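# Load a blank into the vise and sort parts

## Task

Put one plain gray aluminum blank flat on the two low bars inside the open vise, with the bars left standing upright. Its long side must sit firmly against the fixed jaw (the end block without hoses) and its short end against the work stop (the short rod between the jaws). Put every finished part flat in the black outfeed tray with its pocket facing up. Every other blank, aluminum or brass, must finish entirely on the infeed plate (the plate with short pins), not stacked on another blank and not propped on a pin. Each blank must end with the same face up as at the start, or flipped over.

## Robot and tools

Robot: two 7-joint arms, left_arm and right_arm, each carrying a 140 mm two-finger gripper and a wrist camera. left_arm's fingers can fold: grip only with the outer quarter of the pads (near the tips), because deeper grips can be loose, slip, or release, and a fingertip pushed against a surface folds easily, so a move can pass a surface almost unnoticed. right_arm's fingers are rigid.

Frames: the scene frame has its origin at table-top height midway between the nominal bases, +z up, +x out over the table, left_arm toward +y. Calibrated bases in the scene frame: left_arm (+0.008, +0.343, +0.030) m, right_arm (+0.048, -0.439, +0.030) m, both nearly unrotated, z up. Each arm's end_effector_position (metres, the point between closed pads) and end_effector_quat_wxyz are given in that arm's own base frame and can be a few cm off. Fingers point along the gripper's +z and open along its y; tips reach about 33 mm beyond the reported point (9 mm when fully open). Fixed camera cam_high and the table use the scene frame.

A row is one flat list of 20 numbers, each in [-1, 1], covering both arms even if only one moves: left_arm's 10 then right_arm's 10. Per arm: 7 joint numbers in the order elbow, waist, upper arm roll, shoulder, wrist pitch, forearm roll, wrist roll; then gripper position, force_limit, speed. Joint numbers are offsets, not poses: each is a scaled displacement from the Joint targets shown at the start of that action (not from the previous row). Scale: 1.0 = 1.632 rad for elbow, waist, upper arm roll, shoulder; 3.472 rad for forearm roll; 2.955 rad for wrist pitch; 4.439 rad for wrist roll. Send 0 to keep a joint at its target. Stated joint ranges (rad): waist and upper arm roll ±2.901, shoulder ±1.836, elbow -3.077 to -0.117, forearm roll ±2.876, wrist pitch 0.440 to 4.622, wrist roll ±3.051. An action that pushes a joint more than 0.018 rad past its range is refused for both arms; stay about 0.05 rad inside the ends, since crossing one causes a torque fault.

Gripper numbers are absolute commands. position: +1 fully open (140 mm), about -0.8 pads touching, -1 close until blocked. force_limit: grip strength after a slow close, roughly 14 N at -1 up to 58 N at +1. speed: about 30 mm/s at -1, 140 at 0, 250 at +1; fast closes grip much harder. Both start at +1. To leave a gripper unchanged, repeat its last three numbers (0 is a real command). To tighten, raise force_limit and nudge position (-1 to -0.98); to loosen, reopen and close slowly.

Tools:
execute_actions(actions, cameras): actions is a list of actions; each action is a table of up to 15 rows, one per 1/30 s step, the last row held to fill 15 steps. Empty list just reports state.
move(target, speed, blend, blocking, cameras): target is one row or up to 15 rows, all displacements counted from the same Joint targets. speed is rad/s of the fastest joint, 0.01 to 5.26, default 0.5. blend (rad) rounds corners in a list. blocking=false returns early while the move continues. Moves do not avoid obstacles or the other arm; faster or deeper contact hits harder.
wait(seconds 0 to 10), stop() to brake a running move, zoom_image(camera in cam_high/cam_left_wrist/cam_right_wrist, region [x0,y0,x1,y1] pixels, at most 504x504), clear_fault(arm) after a reported torque or force fault, read_manual(section), finished_scene(scene 1 or 2) which ends the scene irreversibly.

Results: Joint positions, velocities, targets (same joint order), joint torques, external torques, flange force (gripper axes), tool commands, and images. object_status: 0 moving, 1 blocked while opening, 2 blocked while closing (a real grip), 3 reached the command or pads met. position_measured counts: 3 open, ~75 = 100 mm, 139 = 60 mm, 200 = 20 mm, 230 pads meeting. A move adds a 'move:' line (done, off_target, moving, held, fault; limits=held if steps were withheld). 'joint sent to its limit' means a joint was clipped at its end. 'joint command not followed' means the clearance check altered targets. MOTOR HOT warns of overheating; OVER-TEMPERATURE FAULT brakes the arm for 30-60 s.

Avoid: contact torque over limits (35 waist/shoulder, 32 upper arm roll, 30 elbow, 12 wrist joints) or 40 N net force on an arm, including held weight; either stops the arm until clear_fault. If a gripped object pins the arm after a force fault, open before moving. Don't drop parts, release moving parts, slam, swing loads fast, squeeze hard on parts still resting on something, or let the arms or grippers press on each other. Nothing may leave the table. Joint speed is capped and targets stay within a lead of measured angles, so big moves take several actions. Holding stretched poses or pushing against things heats motors.

Each tool is called after ">>>" by a JSON object that holds its "name" and its "arguments", one argument or row to a line.

## Session

I'll start by reading the current state and camera images.

>>> {"name": "execute_actions", "arguments": {
  "actions": []
}}

Scene clock: 0.00 s.
left_arm: end_effector_position=(+0.1773, -0.2225, +0.2984) position_measured=3 object_status=3 end_effector_quat_wxyz=(-0.304, -0.357, +0.865, -0.182) | right_arm: end_effector_position=(+0.4602, +0.5841, +0.3235) position_measured=3 object_status=3 end_effector_quat_wxyz=(-0.361, +0.915, -0.176, -0.039)
Joint names: [elbow, waist, upper arm roll, shoulder, wrist pitch, forearm roll, wrist roll]
Joint positions: left_arm=[-2.711 -0.571 0.324 -0.837 1.675 -0.458 0.514] | right_arm=[-1.901 0.775 0.008 0.132 2.481 0.795 -0.941]
Joint velocities: within noise
Joint torques (N m): no reading
External joint torques (N m): no reading
Flange force (N): no reading
Joint targets: left_arm=[-2.711 -0.571 0.324 -0.837 1.675 -0.458 0.514] | right_arm=[-1.901 0.775 0.008 0.132 2.481 0.795 -0.941]
Tool commands: left_gripper/position=+1.0 left_gripper/force_limit=+1.0 left_gripper/speed=+1.0 right_gripper/position=+1.0 right_gripper/force_limit=+1.0 right_gripper/speed=+1.0

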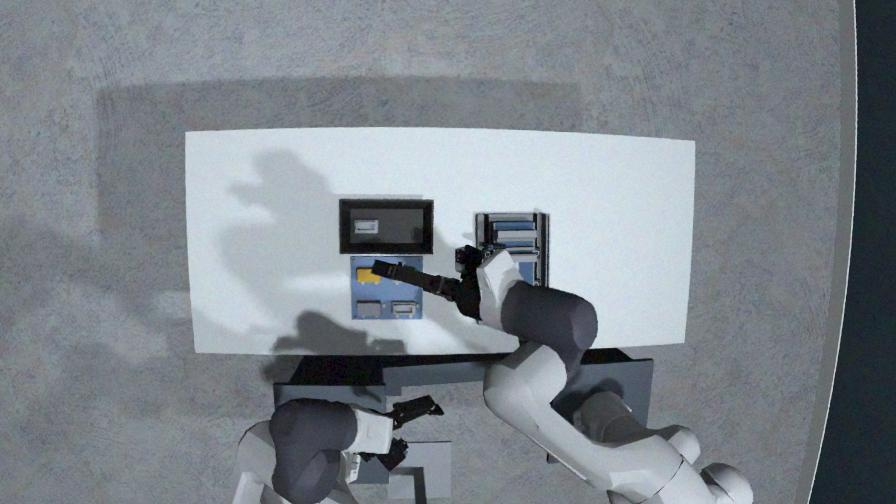

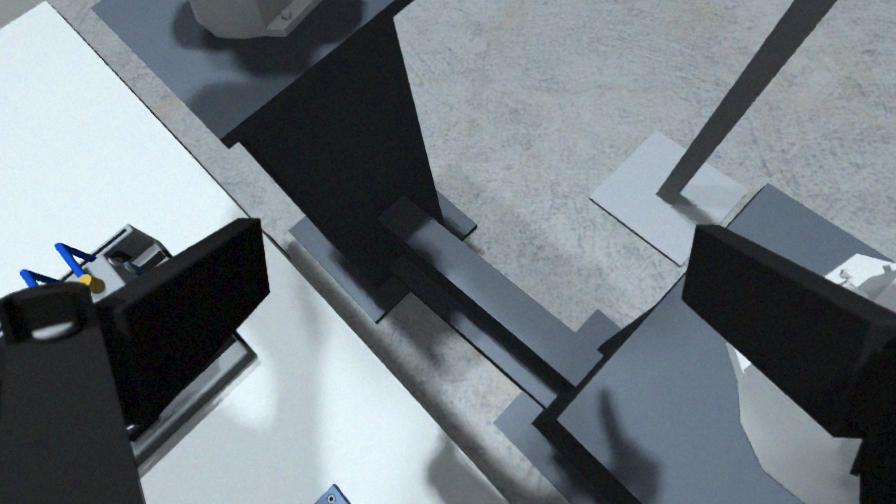

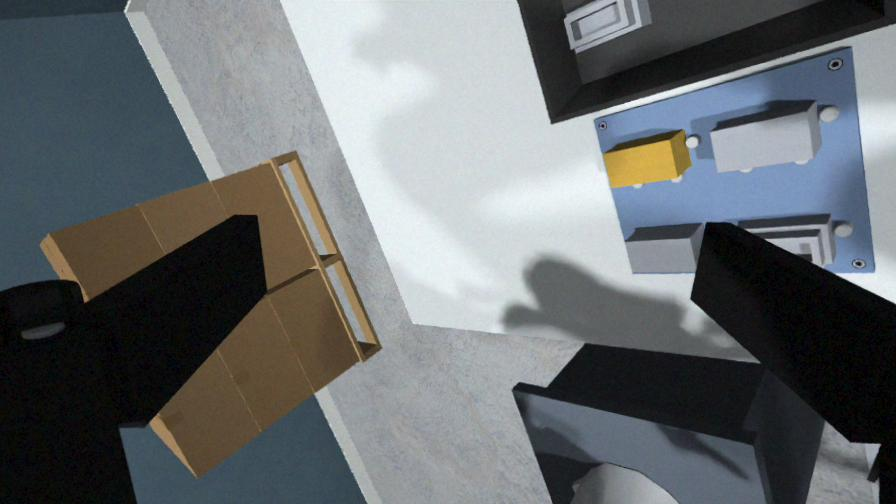

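>>> {"name": "zoom_image", "arguments": {
  "camera": "cam_high",
  "region": [330, 190, 560, 330]
}}

>>> {"name": "zoom_image", "arguments": {
  "camera": "cam_right_wrist",
  "region": [520, 0, 896, 290]
}}

>>> {"name": "zoom_image", "arguments": {
  "camera": "cam_left_wrist",
  "region": [0, 180, 400, 504]
}}

Scaled by 2.191 from the camera's 896x504 image, which has a finer 1280x720 frame.

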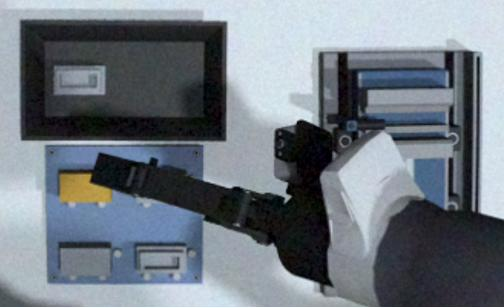

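Scaled by 1.340 from the camera's 896x504 image, which has a finer 1280x720 frame.

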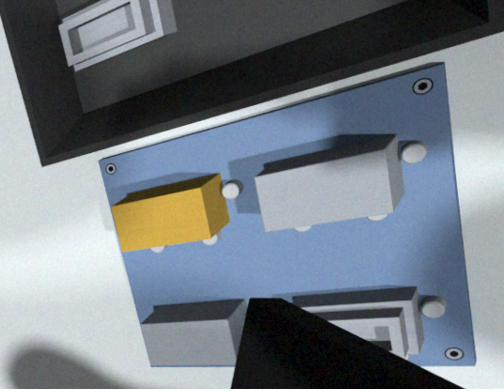

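Scaled by 1.260 from the camera's 896x504 image, which has a finer 1280x720 frame.

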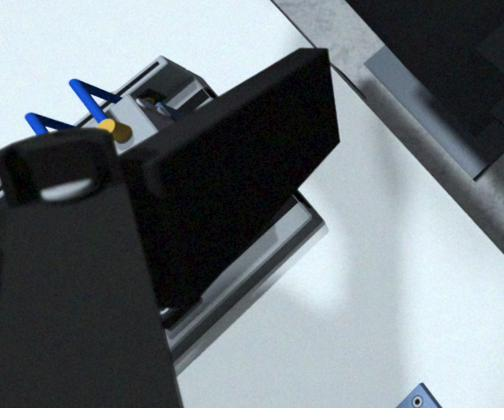

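>>> {"name": "move", "arguments": {
  "target": [0,0,0,0,0,0,0,1,1,1,-0.0325,-0.5362,-0.0049,-0.2010,-0.2447,-0.2290,0.2120,1,1,1],
  "speed": 0.7
}}

Scene clock: 59.20 s.
left_arm: end_effector_position=(+0.1773, -0.2225, +0.2984) position_measured=3 object_status=3 end_effector_quat_wxyz=(-0.304, -0.357, +0.865, -0.182) | right_arm: end_effector_position=(+0.4994, -0.0500, +0.3513) position_measured=3 object_status=3 end_effector_quat_wxyz=(+0.003, -0.672, +0.741, -0.001)
Joint names: [elbow, waist, upper arm roll, shoulder, wrist pitch, forearm roll, wrist roll]
Joint positions: left_arm=[-2.711 -0.571 0.324 -0.837 1.675 -0.458 0.514] | right_arm=[-1.952 -0.1 -0.002 -0.196 1.762 0.003 -0.004]
Joint velocities: left_arm=[within noise] | right_arm=[-0.002 -0.001 -0.001 0.001 0 0 0.006]
Joint torques (N m): left_arm=[23.42 0.6 -3.85 -3.27 1.38 -0.7 -0.06] | right_arm=[26.05 -0.46 0.77 -25.47 2.28 0.37 0.13]
External joint torques (N m): left_arm=[0.17 0.6 1.05 -0.25 0.11 0.15 -0.07] | right_arm=[1.06 -0.45 0.95 0.68 -0.33 -0.37 0.13]
Flange force (N): left_arm=[-1.6 1.7 -1.6] | right_arm=[-0.9 -5.6 -3.7]
Joint targets: left_arm=[-2.711 -0.571 0.324 -0.837 1.675 -0.458 0.514] | right_arm=[-1.954 -0.101 0.000 -0.197 1.758 0.000 0.001]
move: done
camera_calibration:
cam_right_wrist: T_world_to_cam=[[-0.996683, 0.0802615, -0.0134592, 0.515891], [0.0705169, 0.934282, 0.349491, -0.10721], [0.0406254, 0.347383, -0.936843, 0.461784], [0, 0, 0, 1]] pos_world=[0.50298, -0.101657, 0.477032]

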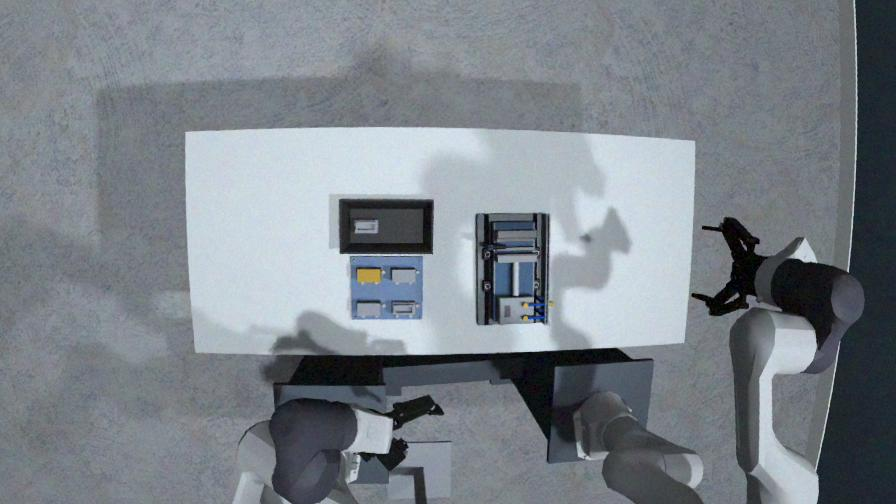

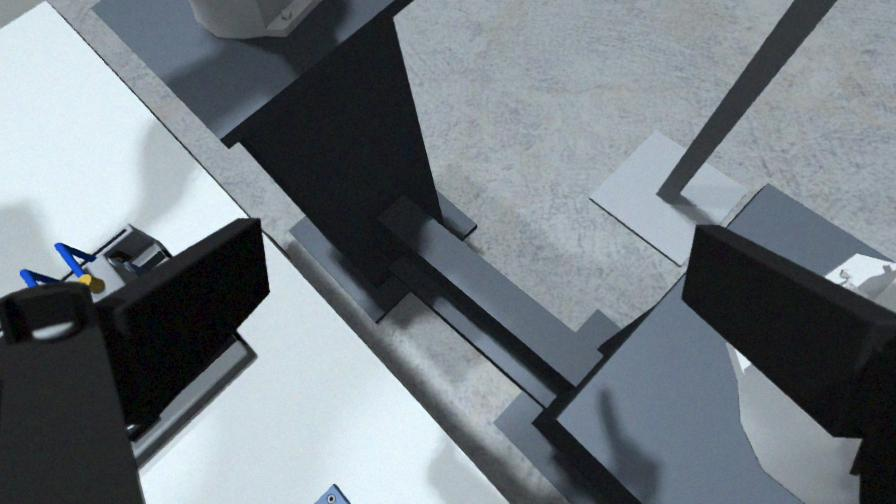

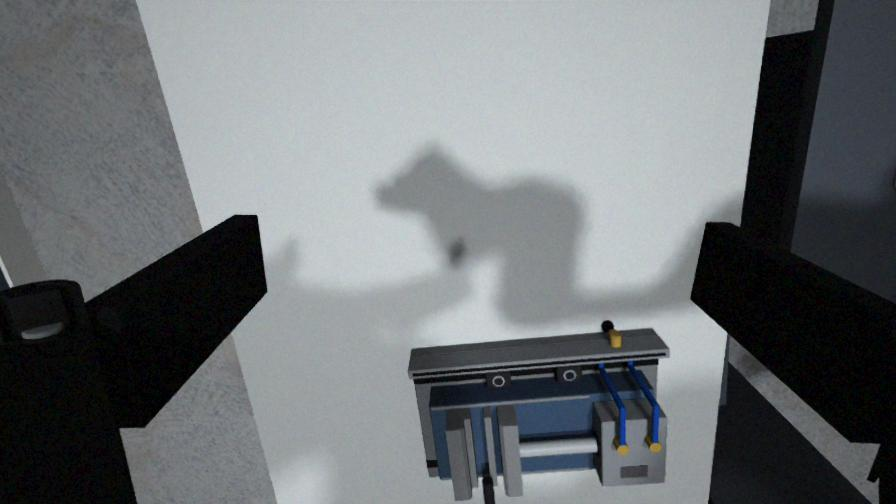

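>>> {"name": "zoom_image", "arguments": {
  "camera": "cam_high",
  "region": [460, 200, 570, 340]
}}

>>> {"name": "zoom_image", "arguments": {
  "camera": "cam_high",
  "region": [330, 190, 450, 330]
}}

>>> {"name": "zoom_image", "arguments": {
  "camera": "cam_right_wrist",
  "region": [390, 310, 700, 504]
}}

Scaled by 3.600 from the camera's 896x504 image, which has a finer 1280x720 frame.

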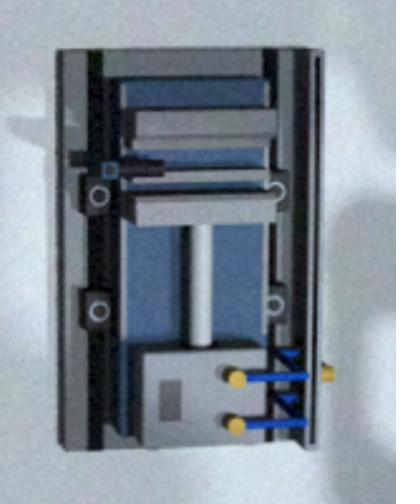

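Scaled by 3.600 from the camera's 896x504 image, which has a finer 1280x720 frame.

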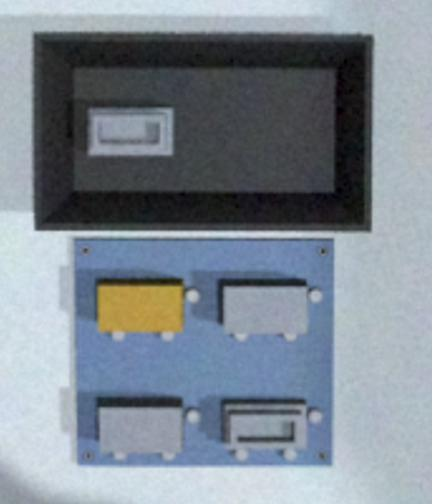

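Scaled by 1.626 from the camera's 896x504 image, which has a finer 1280x720 frame.

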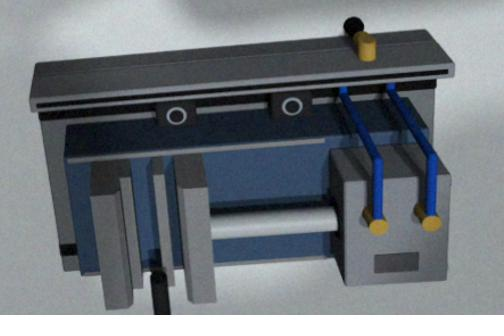

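>>> {"name": "move", "arguments": {
  "target": [0.3240,0.0308,-0.1985,0.4533,0.1387,0.1319,-0.2367,1,1,1,-0.003,0.2912,0,0.1434,0.0805,0,0.0841,1,1,1],
  "speed": 0.7
}}

Scene clock: 141.57 s.
left_arm: end_effector_position=(+0.4447, -0.2562, +0.2201) position_measured=3 object_status=3 end_effector_quat_wxyz=(+0.002, +0.712, -0.703, +0.000) | right_arm: end_effector_position=(+0.5254, +0.2075, +0.2439) position_measured=3 object_status=3 end_effector_quat_wxyz=(+0.001, +0.708, -0.706, -0.002)
Joint names: [elbow, waist, upper arm roll, shoulder, wrist pitch, forearm roll, wrist roll]
Joint positions: left_arm=[-2.183 -0.522 0.001 -0.099 2.082 -0.004 -0.531] | right_arm=[-1.958 0.374 0.001 0.037 1.992 0.003 0.37]
Joint velocities: left_arm=[-0.001 0.001 0.001 0 0 0.001 -0.007] | right_arm=[within noise]
Joint torques (N m): left_arm=[24.55 0.84 0.21 -28.09 2.93 1.05 -0.25] | right_arm=[25.98 -0.26 0.4 -33.32 2.71 0.44 0.1]
External joint torques (N m): left_arm=[0.45 0.98 0.46 0.49 0.33 0.39 -0.25] | right_arm=[1.45 -0.15 0.47 0.52 0.19 -0.23 0.1]
Flange force (N): left_arm=[0.7 -2.9 0.5] | right_arm=[-2.9 -6.2 -1.8]
Joint targets: left_arm=[-2.182 -0.520 0.000 -0.098 2.085 0.000 -0.536] | right_arm=[-1.959 0.375 0.000 0.037 1.996 0.000 0.374]
move: done
camera_calibration:
cam_left_wrist: T_world_to_cam=[[-0.999921, -0.0117524, 0.00453583, 0.447693], [-0.00954045, 0.941615, 0.336555, 0.179519], [-0.00822634, 0.336485, -0.941653, 0.440058], [0, 0, 0, 1]] pos_world=[0.45299, -0.311849, 0.351934]
cam_right_wrist: T_world_to_cam=[[-0.999771, -0.0211411, -0.00327432, 0.539964], [-0.0209613, 0.937445, 0.347501, -0.264166], [-0.00427707, 0.34749, -0.937674, 0.294408], [0, 0, 0, 1]] pos_world=[0.535562, 0.156752, 0.369625]

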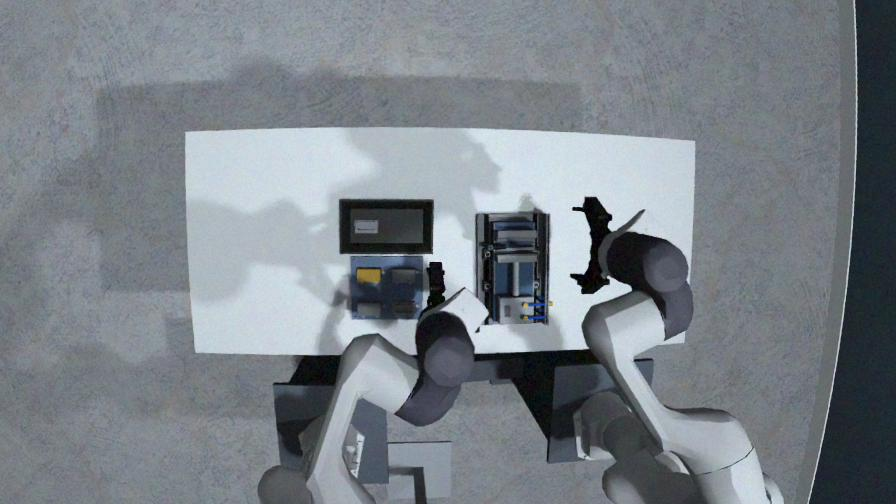

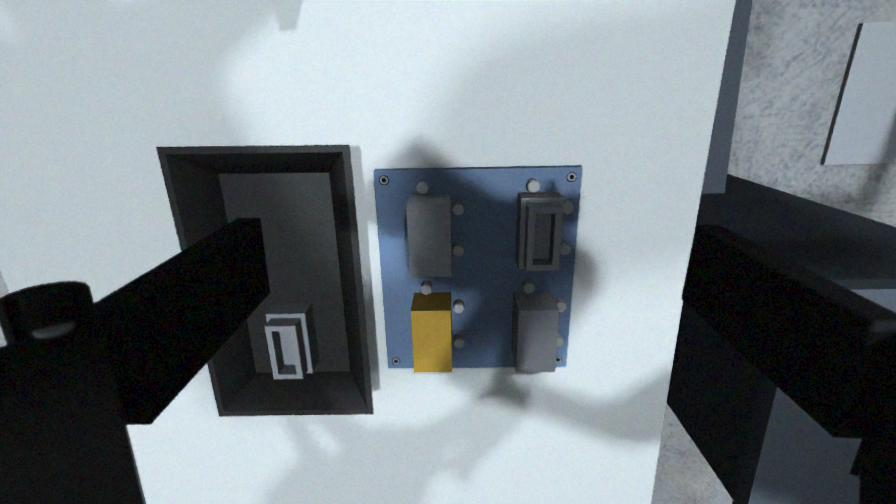

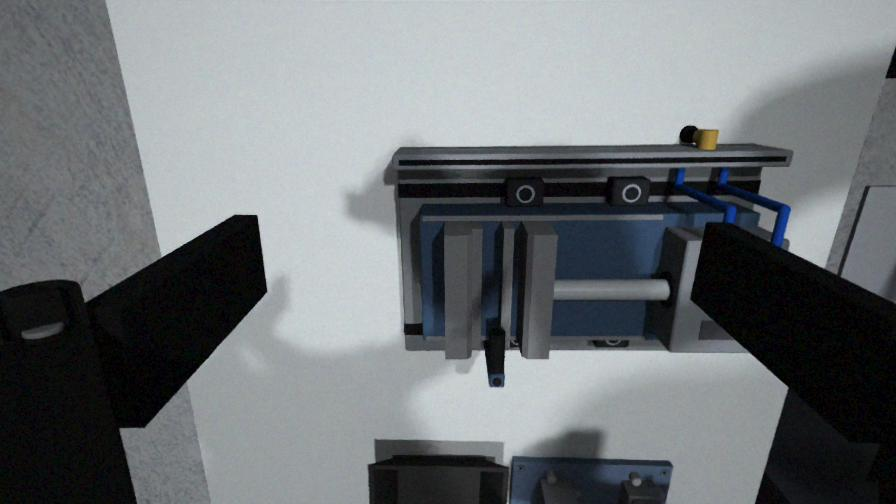

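>>> {"name": "zoom_image", "arguments": {
  "camera": "cam_left_wrist",
  "region": [350, 140, 610, 400]
}}

>>> {"name": "zoom_image", "arguments": {
  "camera": "cam_left_wrist",
  "region": [140, 130, 390, 430]
}}

>>> {"name": "zoom_image", "arguments": {
  "camera": "cam_right_wrist",
  "region": [390, 130, 610, 400]
}}

Scaled by 1.938 from the camera's 896x504 image, which has a finer 1280x720 frame.

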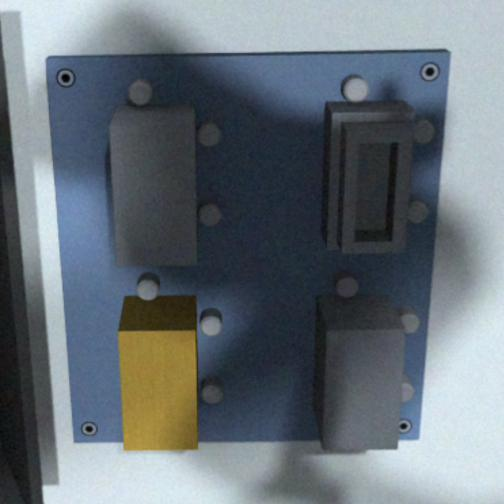

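Scaled by 1.680 from the camera's 896x504 image, which has a finer 1280x720 frame.

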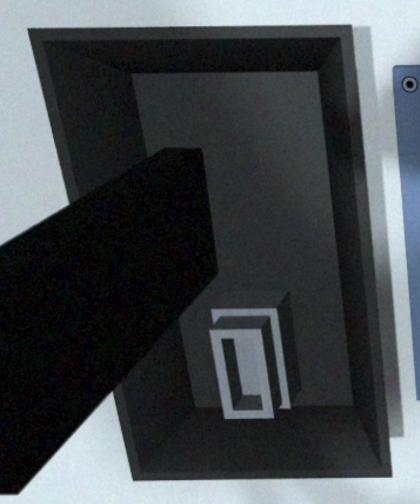

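Scaled by 1.867 from the camera's 896x504 image, which has a finer 1280x720 frame.

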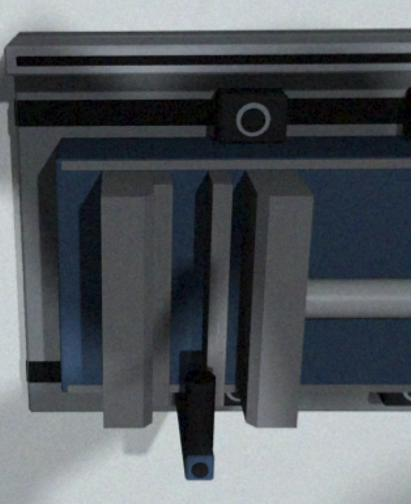

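>>> {"name": "zoom_image", "arguments": {
  "camera": "cam_right_wrist",
  "region": [430, 200, 570, 280]
}}

>>> {"name": "zoom_image", "arguments": {
  "camera": "cam_right_wrist",
  "region": [430, 280, 570, 400]
}}

>>> {"name": "zoom_image", "arguments": {
  "camera": "cam_left_wrist",
  "region": [500, 170, 590, 280]
}}

Scaled by 3.600 from the camera's 896x504 image, which has a finer 1280x720 frame.

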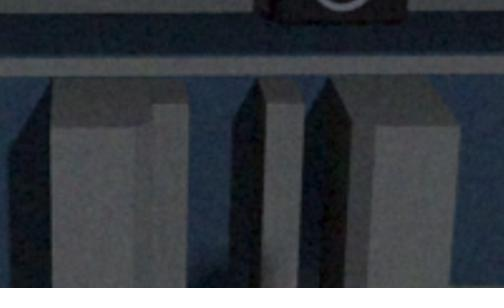

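Scaled by 3.600 from the camera's 896x504 image, which has a finer 1280x720 frame.

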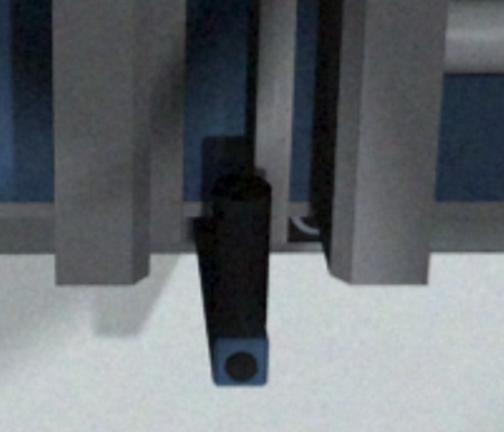

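Scaled by 4.582 from the camera's 896x504 image, which has a finer 1280x720 frame.

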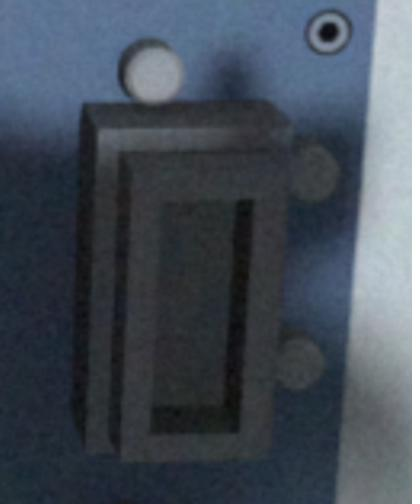

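>>> {"name": "zoom_image", "arguments": {
  "camera": "cam_left_wrist",
  "region": [395, 280, 485, 385]
}}

>>> {"name": "zoom_image", "arguments": {
  "camera": "cam_left_wrist",
  "region": [395, 175, 485, 285]
}}

>>> {"name": "zoom_image", "arguments": {
  "camera": "cam_left_wrist",
  "region": [495, 280, 585, 385]
}}

Scaled by 4.800 from the camera's 896x504 image, which has a finer 1280x720 frame.

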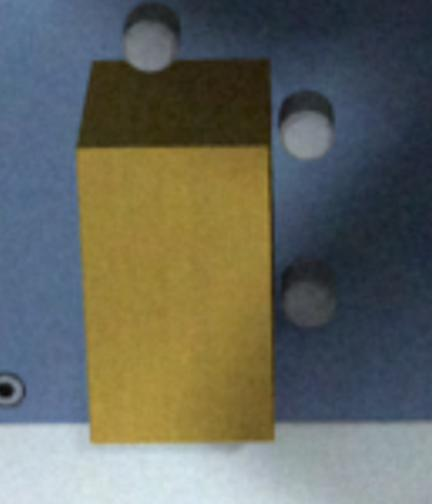

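Scaled by 4.582 from the camera's 896x504 image, which has a finer 1280x720 frame.

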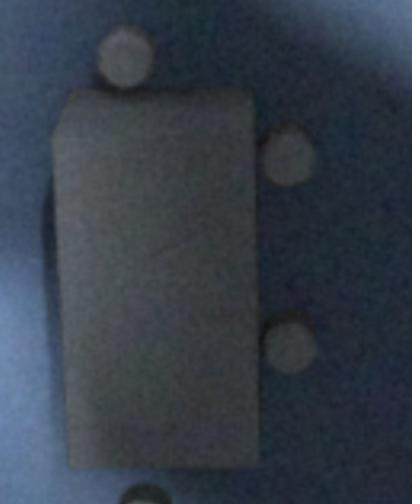

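Scaled by 4.800 from the camera's 896x504 image, which has a finer 1280x720 frame.

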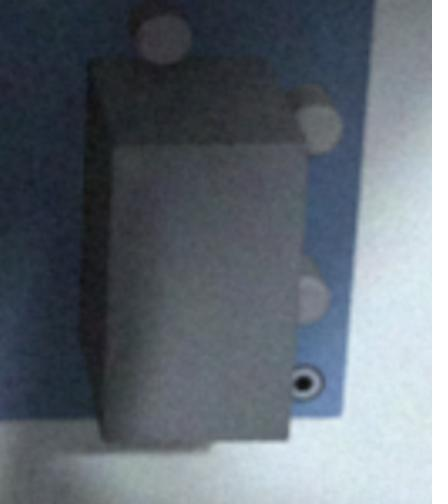

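>>> {"name": "move", "arguments": {
  "target": [-0.2628,0.0146,0,-0.0449,0.1200,0,0.0020,-0.15,-0.5,0,0,-0.2482,0,0,0,0.1440,-0.0843,1,1,1],
  "speed": 0.6
}}

Scene clock: 258.53 s.
left_arm: end_effector_position=(+0.3738, -0.2035, +0.0991) position_measured=148 object_status=3 end_effector_quat_wxyz=(+0.002, +0.720, -0.694, -0.002) | right_arm: end_effector_position=(+0.5816, +0.1031, +0.2722) position_measured=3 object_status=3 end_effector_quat_wxyz=(+0.160, -0.600, +0.768, +0.157)
Joint names: [elbow, waist, upper arm roll, shoulder, wrist pitch, forearm roll, wrist roll]
Joint positions: left_arm=[-2.61 -0.498 0.001 -0.169 2.437 -0.004 -0.531] | right_arm=[-1.958 -0.03 -0.002 0.037 1.993 0.498 0.005]
Joint velocities: left_arm=[within noise] | right_arm=[0 0 0 -0.002 0 0.001 -0.006]
Joint torques (N m): left_arm=[20.61 0.85 0.43 -23.29 2.93 0.82 0.13] | right_arm=[26.28 -0.38 1.04 -33.58 2.23 1.53 -0.33]
External joint torques (N m): left_arm=[-0.28 0.97 0.7 -0.42 0.33 0.33 0.13] | right_arm=[1.52 -0.19 1.18 0.42 0.04 0.41 -0.33]
Flange force (N): left_arm=[-3.1 0.7 0.3] | right_arm=[-2.1 -6.4 -1.0]
Joint targets: left_arm=[-2.611 -0.497 0.000 -0.171 2.439 0.000 -0.527] | right_arm=[-1.959 -0.030 0.000 0.037 1.996 0.500 0.000]
move: done
camera_calibration:
cam_left_wrist: T_world_to_cam=[[-0.999347, -0.0356761, 0.00575904, 0.372718], [-0.0316251, 0.940488, 0.338351, 0.177786], [-0.0174874, 0.337948, -0.941002, 0.31151], [0, 0, 0, 1]] pos_world=[0.383544, -0.259183, 0.230831]
cam_right_wrist: T_world_to_cam=[[-0.975137, 0.218777, 0.0352776, 0.544435], [0.176559, 0.67081, 0.720306, -0.363791], [0.133922, 0.708625, -0.692759, 0.17312], [0, 0, 0, 1]] pos_world=[0.571944, 0.00224738, 0.362765]

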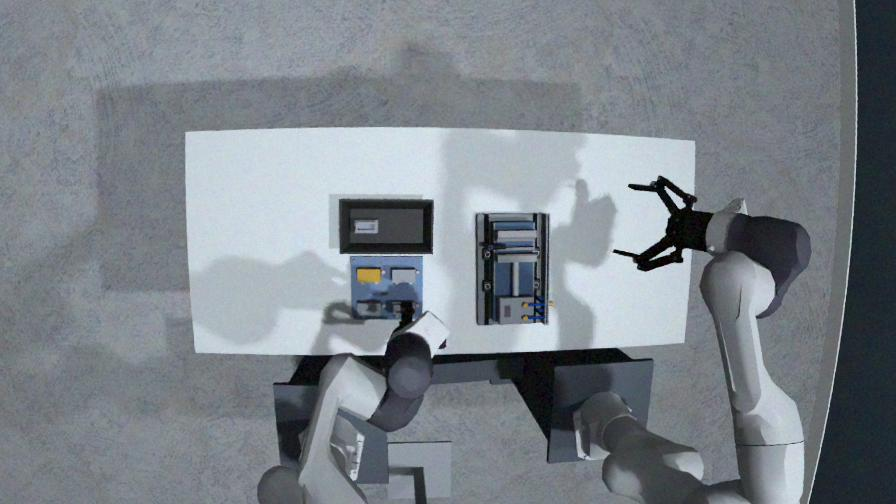

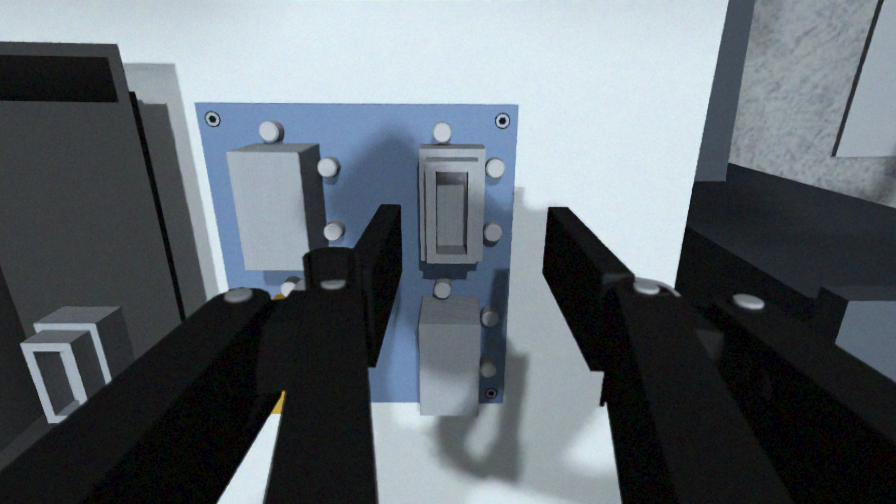

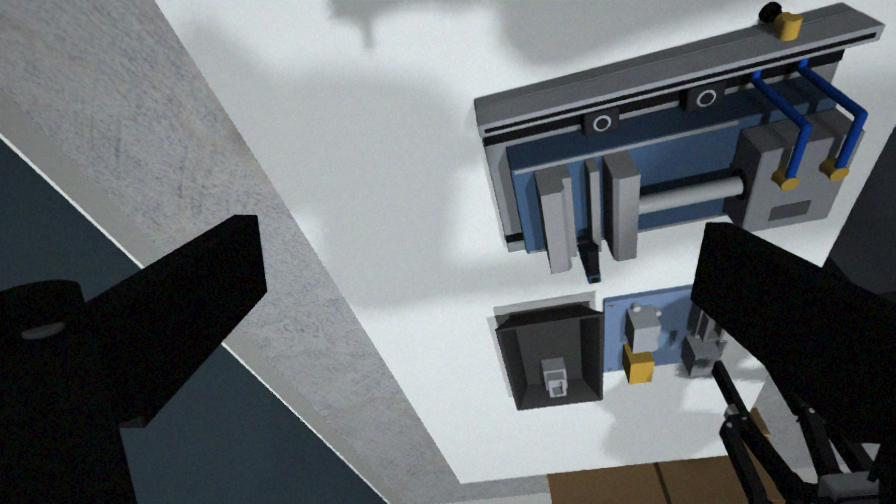

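>>> {"name": "zoom_image", "arguments": {
  "camera": "cam_left_wrist",
  "region": [370, 110, 590, 300]
}}

>>> {"name": "zoom_image", "arguments": {
  "camera": "cam_right_wrist",
  "region": [490, 120, 670, 300]
}}

Scaled by 2.291 from the camera's 896x504 image, which has a finer 1280x720 frame.

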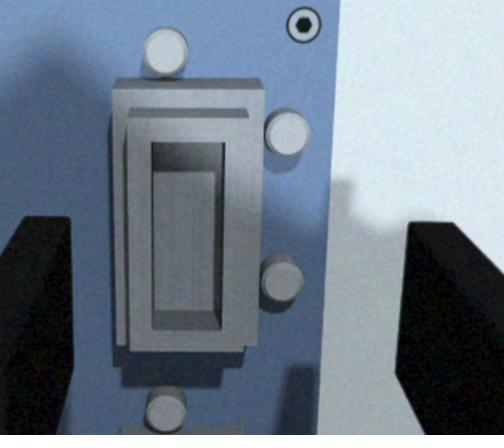

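Scaled by 2.800 from the camera's 896x504 image, which has a finer 1280x720 frame.

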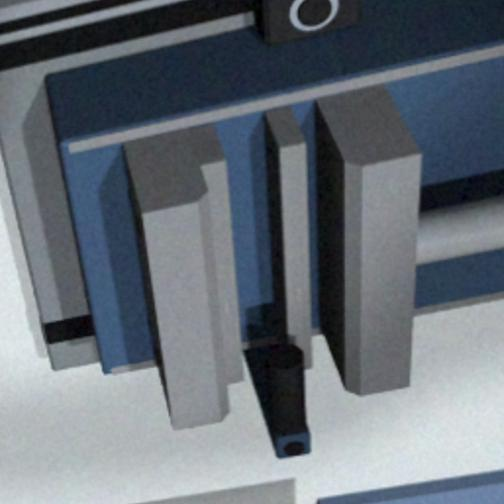

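>>> {"name": "move", "arguments": {
  "target": [-0.0070,0.0093,0,0.0621,0.0385,0,0.0056,-0.15,-0.5,0,0,0,0,0,0,0,0,1,1,1],
  "speed": 0.2,
  "cameras": ["cam_left_wrist"]
}}

Scene clock: 305.13 s.
left_arm: end_effector_position=(+0.3809, -0.1998, +0.0625) position_measured=148 object_status=3 end_effector_quat_wxyz=(+0.001, +0.717, -0.697, +0.000) | right_arm: end_effector_position=(+0.5816, +0.1032, +0.2722) position_measured=3 object_status=3 end_effector_quat_wxyz=(+0.160, -0.601, +0.767, +0.157)
Joint names: [elbow, waist, upper arm roll, shoulder, wrist pitch, forearm roll, wrist roll]
Joint positions: left_arm=[-2.622 -0.483 0.001 -0.071 2.55 -0.004 -0.507] | right_arm=[-1.958 -0.03 -0.002 0.037 1.993 0.498 0.003]
Joint velocities: left_arm=[0 0 -0.001 -0.001 0.005 0.001 0.002] | right_arm=[within noise]
Joint torques (N m): left_arm=[19.42 0.9 0.49 -24.29 3 0.75 0.16] | right_arm=[26.27 -0.47 1.01 -33.54 2.24 1.46 -0.21]
External joint torques (N m): left_arm=[0.06 1.02 0.68 0.47 0.4 0.32 0.16] | right_arm=[1.4 -0.35 1.08 0.65 0.03 0.33 -0.2]
Flange force (N): left_arm=[-1.5 -2.2 2.4] | right_arm=[-2.0 -6.8 -0.9]
Joint targets: left_arm=[-2.622 -0.481 0.000 -0.069 2.553 0.000 -0.503] | right_arm=[-1.959 -0.030 0.000 0.037 1.996 0.500 0.000]
move: done
camera_calibration:
cam_left_wrist: T_world_to_cam=[[-0.999618, -0.0275045, 0.00254815, 0.382065], [-0.0250361, 0.941136, 0.337099, 0.18459], [-0.0116699, 0.336907, -0.941466, 0.273539], [0, 0, 0, 1]] pos_world=[0.389732, -0.255373, 0.194329]
Images, in order (width x height): cam_left_wrist 896x504.

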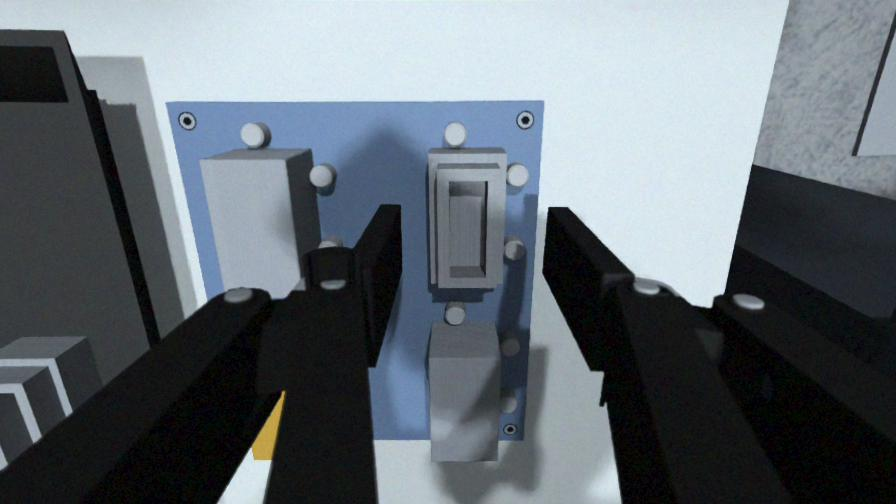

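>>> {"name": "zoom_image", "arguments": {
  "camera": "cam_left_wrist",
  "region": [370, 120, 590, 320]
}}

Scaled by 2.291 from the camera's 896x504 image, which has a finer 1280x720 frame.

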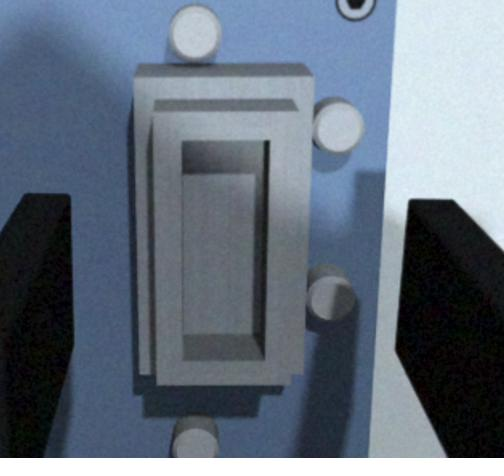

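>>> {"name": "move", "arguments": {
  "target": [-0.0026,0.0003,0,0.0379,0.0223,0,0,-0.15,-0.5,0,0,0,0,0,0,0,0,1,1,1],
  "speed": 0.1,
  "cameras": ["cam_left_wrist"]
}}

>>> {"name": "zoom_image", "arguments": {
  "camera": "cam_left_wrist",
  "region": [370, 120, 590, 320]
}}

Scene clock: 325.63 s.
left_arm: end_effector_position=(+0.3821, -0.2001, +0.0403) position_measured=148 object_status=3 end_effector_quat_wxyz=(+0.001, +0.717, -0.697, +0.000) | right_arm: end_effector_position=(+0.5816, +0.1032, +0.2722) position_measured=3 object_status=3 end_effector_quat_wxyz=(+0.160, -0.601, +0.767, +0.157)
Joint names: [elbow, waist, upper arm roll, shoulder, wrist pitch, forearm roll, wrist roll]
Joint positions: left_arm=[-2.626 -0.482 0.001 -0.009 2.616 -0.004 -0.506] | right_arm=[-1.958 -0.03 -0.002 0.037 1.993 0.498 0.003]
Joint velocities: left_arm=[0.001 0 0 0.001 0.004 0 0] | right_arm=[within noise]
Joint torques (N m): left_arm=[18.25 0.86 0.48 -25.38 2.91 0.7 0.12] | right_arm=[26.28 -0.41 0.87 -33.56 2.24 1.42 -0.19]
External joint torques (N m): left_arm=[-0.18 0.93 0.56 0.61 0.3 0.31 0.12] | right_arm=[1.41 -0.44 0.79 0.6 0.04 0.29 -0.18]
Flange force (N): left_arm=[-1.4 -1.6 2.6] | right_arm=[-1.8 -6.7 -1.1]
Joint targets: left_arm=[-2.626 -0.481 0.000 -0.008 2.619 0.000 -0.503] | right_arm=[-1.959 -0.030 0.000 0.037 1.996 0.500 0.000]
move: done
camera_calibration:
cam_left_wrist: T_world_to_cam=[[-0.999644, -0.0265859, 0.00233852, 0.383592], [-0.0242398, 0.941097, 0.337267, 0.192068], [-0.0111673, 0.33709, -0.941406, 0.252498], [0, 0, 0, 1]] pos_world=[0.390931, -0.255671, 0.172028]
Images, in order (width x height): cam_left_wrist 896x504.

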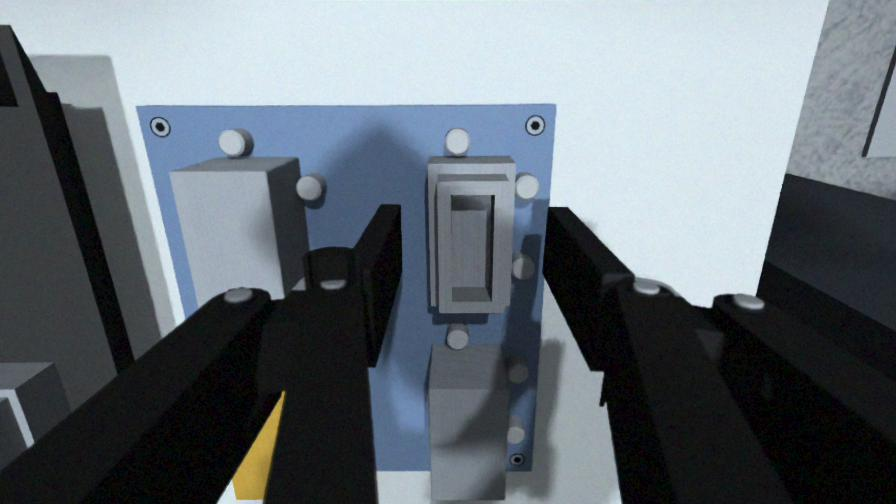

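Scaled by 2.291 from the camera's 896x504 image, which has a finer 1280x720 frame.

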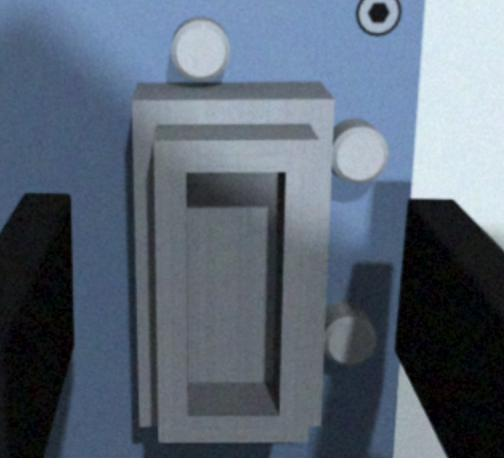

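>>> {"name": "move", "arguments": {
  "target": [0,0,0,0,0,0,0,-1,-0.3,-1,0,0,0,0,0,0,0,1,1,1],
  "speed": 0.1,
  "cameras": ["cam_left_wrist"]
}}

>>> {"name": "zoom_image", "arguments": {
  "camera": "cam_left_wrist",
  "region": [370, 120, 590, 320]
}}

Scene clock: 333.07 s.
left_arm: end_effector_position=(+0.3824, -0.2002, +0.0403) position_measured=193 object_status=0 end_effector_quat_wxyz=(+0.001, +0.717, -0.697, +0.001) | right_arm: end_effector_position=(+0.5816, +0.1033, +0.2722) position_measured=3 object_status=3 end_effector_quat_wxyz=(+0.160, -0.601, +0.767, +0.157)
Joint names: [elbow, waist, upper arm roll, shoulder, wrist pitch, forearm roll, wrist roll]
Joint positions: left_arm=[-2.626 -0.482 0.001 -0.009 2.617 -0.004 -0.506] | right_arm=[-1.958 -0.03 -0.002 0.037 1.993 0.498 0.002]
Joint velocities: within noise
Joint torques (N m): left_arm=[17.6 0.8 0.51 -24.08 3.07 0.68 0.1] | right_arm=[26.25 -0.45 0.95 -33.6 2.24 1.39 -0.23]
External joint torques (N m): left_arm=[-0.82 0.97 0.69 1.92 0.46 0.29 0.1] | right_arm=[1.51 -0.35 1 0.42 0.05 0.27 -0.22]
Flange force (N): left_arm=[-1.0 -2.6 6.8] | right_arm=[-2.0 -6.5 -1.2]
Joint targets: left_arm=[-2.626 -0.481 0.000 -0.008 2.619 0.000 -0.503] | right_arm=[-1.959 -0.030 0.000 0.037 1.996 0.500 0.000]
move: done
camera_calibration:
cam_left_wrist: T_world_to_cam=[[-0.999644, -0.0266595, 0.00136866, 0.383839], [-0.0246405, 0.941233, 0.336858, 0.192394], [-0.0102687, 0.336705, -0.941554, 0.252203], [0, 0, 0, 1]] pos_world=[0.391033, -0.255772, 0.172128]
Images, in order (width x height): cam_left_wrist 896x504.

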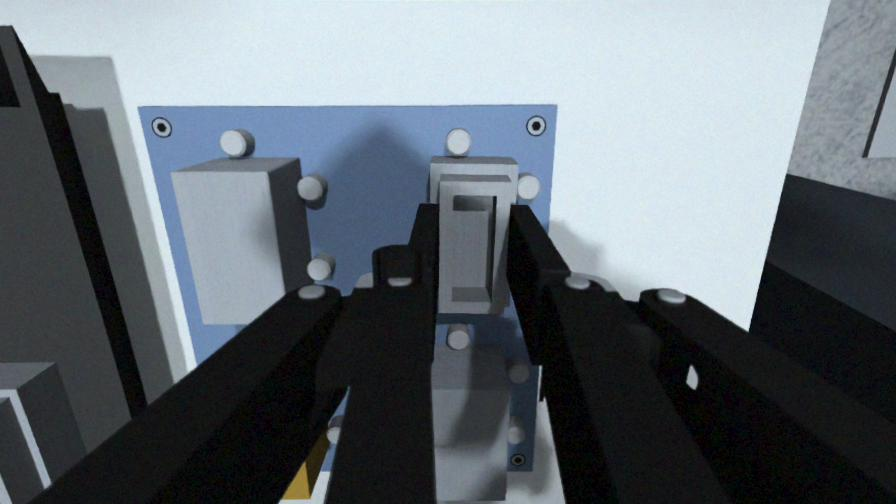

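Scaled by 2.291 from the camera's 896x504 image, which has a finer 1280x720 frame.

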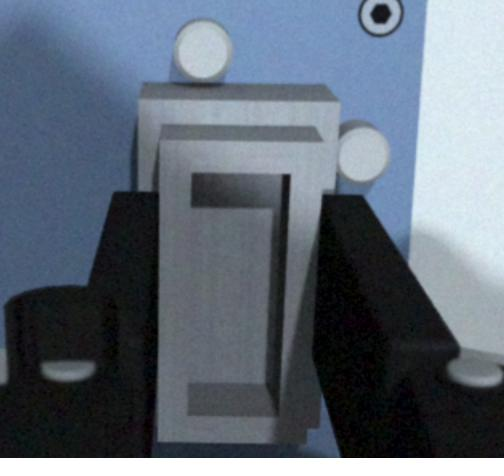

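>>> {"name": "wait", "arguments": {
  "seconds": 0.5,
  "cameras": []
}}

Scene clock: 334.47 s.
left_arm: end_effector_position=(+0.3824, -0.2002, +0.0403) position_measured=193 object_status=2 end_effector_quat_wxyz=(+0.001, +0.717, -0.697, +0.001) | right_arm: end_effector_position=(+0.5816, +0.1033, +0.2722) position_measured=3 object_status=3 end_effector_quat_wxyz=(+0.160, -0.601, +0.767, +0.157)
Joint names: [elbow, waist, upper arm roll, shoulder, wrist pitch, forearm roll, wrist roll]
Joint positions: left_arm=[-2.626 -0.482 0.001 -0.009 2.617 -0.004 -0.506] | right_arm=[-1.958 -0.03 -0.002 0.037 1.993 0.498 0.002]
Joint velocities: within noise
Joint torques (N m): left_arm=[17.51 0.86 0.55 -24.11 2.94 0.68 0.13] | right_arm=[26.28 -0.4 0.89 -33.55 2.23 1.39 -0.19]
External joint torques (N m): left_arm=[-0.85 0.95 0.64 1.8 0.34 0.3 0.13] | right_arm=[1.46 -0.36 0.88 0.54 0.04 0.25 -0.19]
Flange force (N): left_arm=[-1.2 -2.3 6.1] | right_arm=[-2.0 -6.7 -1.2]
Joint targets: left_arm=[-2.626 -0.481 0.000 -0.008 2.619 0.000 -0.503] | right_arm=[-1.959 -0.030 0.000 0.037 1.996 0.500 0.000]
Tool commands: left_gripper/position=-1.0 left_gripper/force_limit=-0.3 left_gripper/speed=-1.0 right_gripper/position=+1.0 right_gripper/force_limit=+1.0 right_gripper/speed=+1.0
wait: 0.50 s; at rest from the start
No camera images: "cameras" was empty.

>>> {"name": "move", "arguments": {
  "target": [
    [0.0040,0,0,-0.0328,-0.0206,0,0,-1,-0.3,-1,0,0,0,0,0,0,0,1,1,1],
    [0.0572,0,0,-0.1613,-0.1210,0,0,-1,-0.3,-1,0,0,0,0,0,0,0,1,1,1],
    [0.4647,0.1091,0,0.1710,-0.1626,0,0.0394,-1,-0.3,-1,0,0,0,0,0,0,0,1,1,1]
  ],
  "speed": [0.1,0.3,0.5],
  "blend": [0.01,0.08,0],
  "cameras": ["cam_left_wrist","cam_high"]
}}

Scene clock: 359.50 s.
left_arm: end_effector_position=(+0.5907, -0.1858, +0.1584) position_measured=193 object_status=2 end_effector_quat_wxyz=(+0.002, +0.718, -0.696, +0.000) | right_arm: end_effector_position=(+0.5816, +0.1033, +0.2722) position_measured=3 object_status=3 end_effector_quat_wxyz=(+0.160, -0.601, +0.767, +0.157)
Joint names: [elbow, waist, upper arm roll, shoulder, wrist pitch, forearm roll, wrist roll]
Joint positions: left_arm=[-1.871 -0.304 0.001 0.271 2.14 -0.004 -0.333] | right_arm=[-1.958 -0.03 -0.002 0.037 1.993 0.498 0.002]
Joint velocities: left_arm=[0.001 0 0 0 -0.001 0.001 0.005] | right_arm=[within noise]
Joint torques (N m): left_arm=[24.83 0.56 0.8 -40.87 2.59 0.91 0.04] | right_arm=[26.26 -0.4 0.94 -33.53 2.25 1.39 -0.26]
External joint torques (N m): left_arm=[1.16 0.74 0.71 -0.37 0.02 0.28 0.04] | right_arm=[1.51 -0.33 0.96 0.51 0.07 0.27 -0.26]
Flange force (N): left_arm=[0.1 -4.0 -1.7] | right_arm=[-2.0 -6.7 -1.1]
Joint targets: left_arm=[-1.868 -0.303 0.000 0.272 2.139 0.000 -0.328] | right_arm=[-1.959 -0.030 0.000 0.037 1.996 0.500 0.000]
move: done
camera_calibration:
cam_left_wrist: T_world_to_cam=[[-0.999526, -0.0305643, 0.00370502, 0.591206], [-0.0275339, 0.941231, 0.336641, 0.14582], [-0.0137765, 0.336379, -0.941626, 0.362683], [0, 0, 0, 1]] pos_world=[0.599937, -0.241179, 0.290232]
Images, in order (width x height): cam_high 896x504, cam_left_wrist 896x504.

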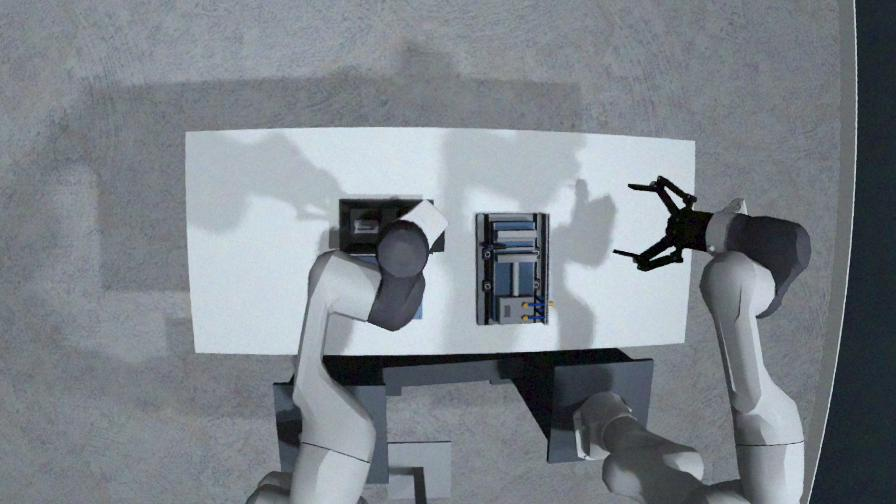

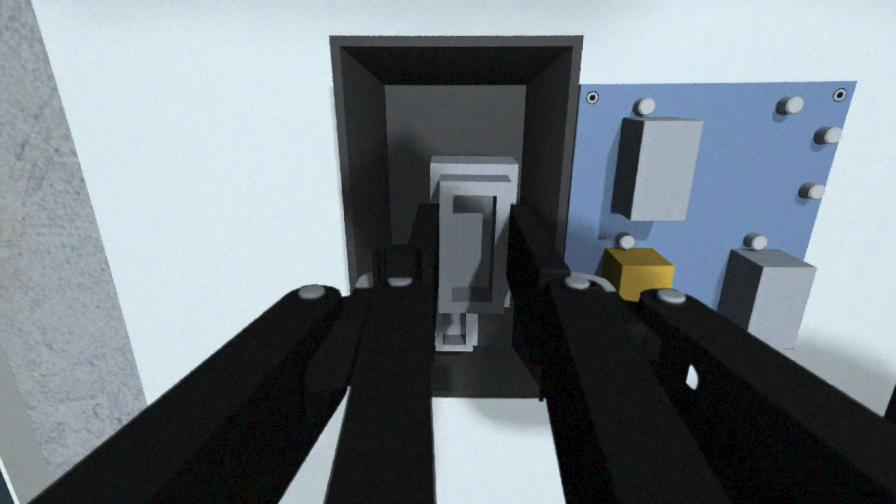

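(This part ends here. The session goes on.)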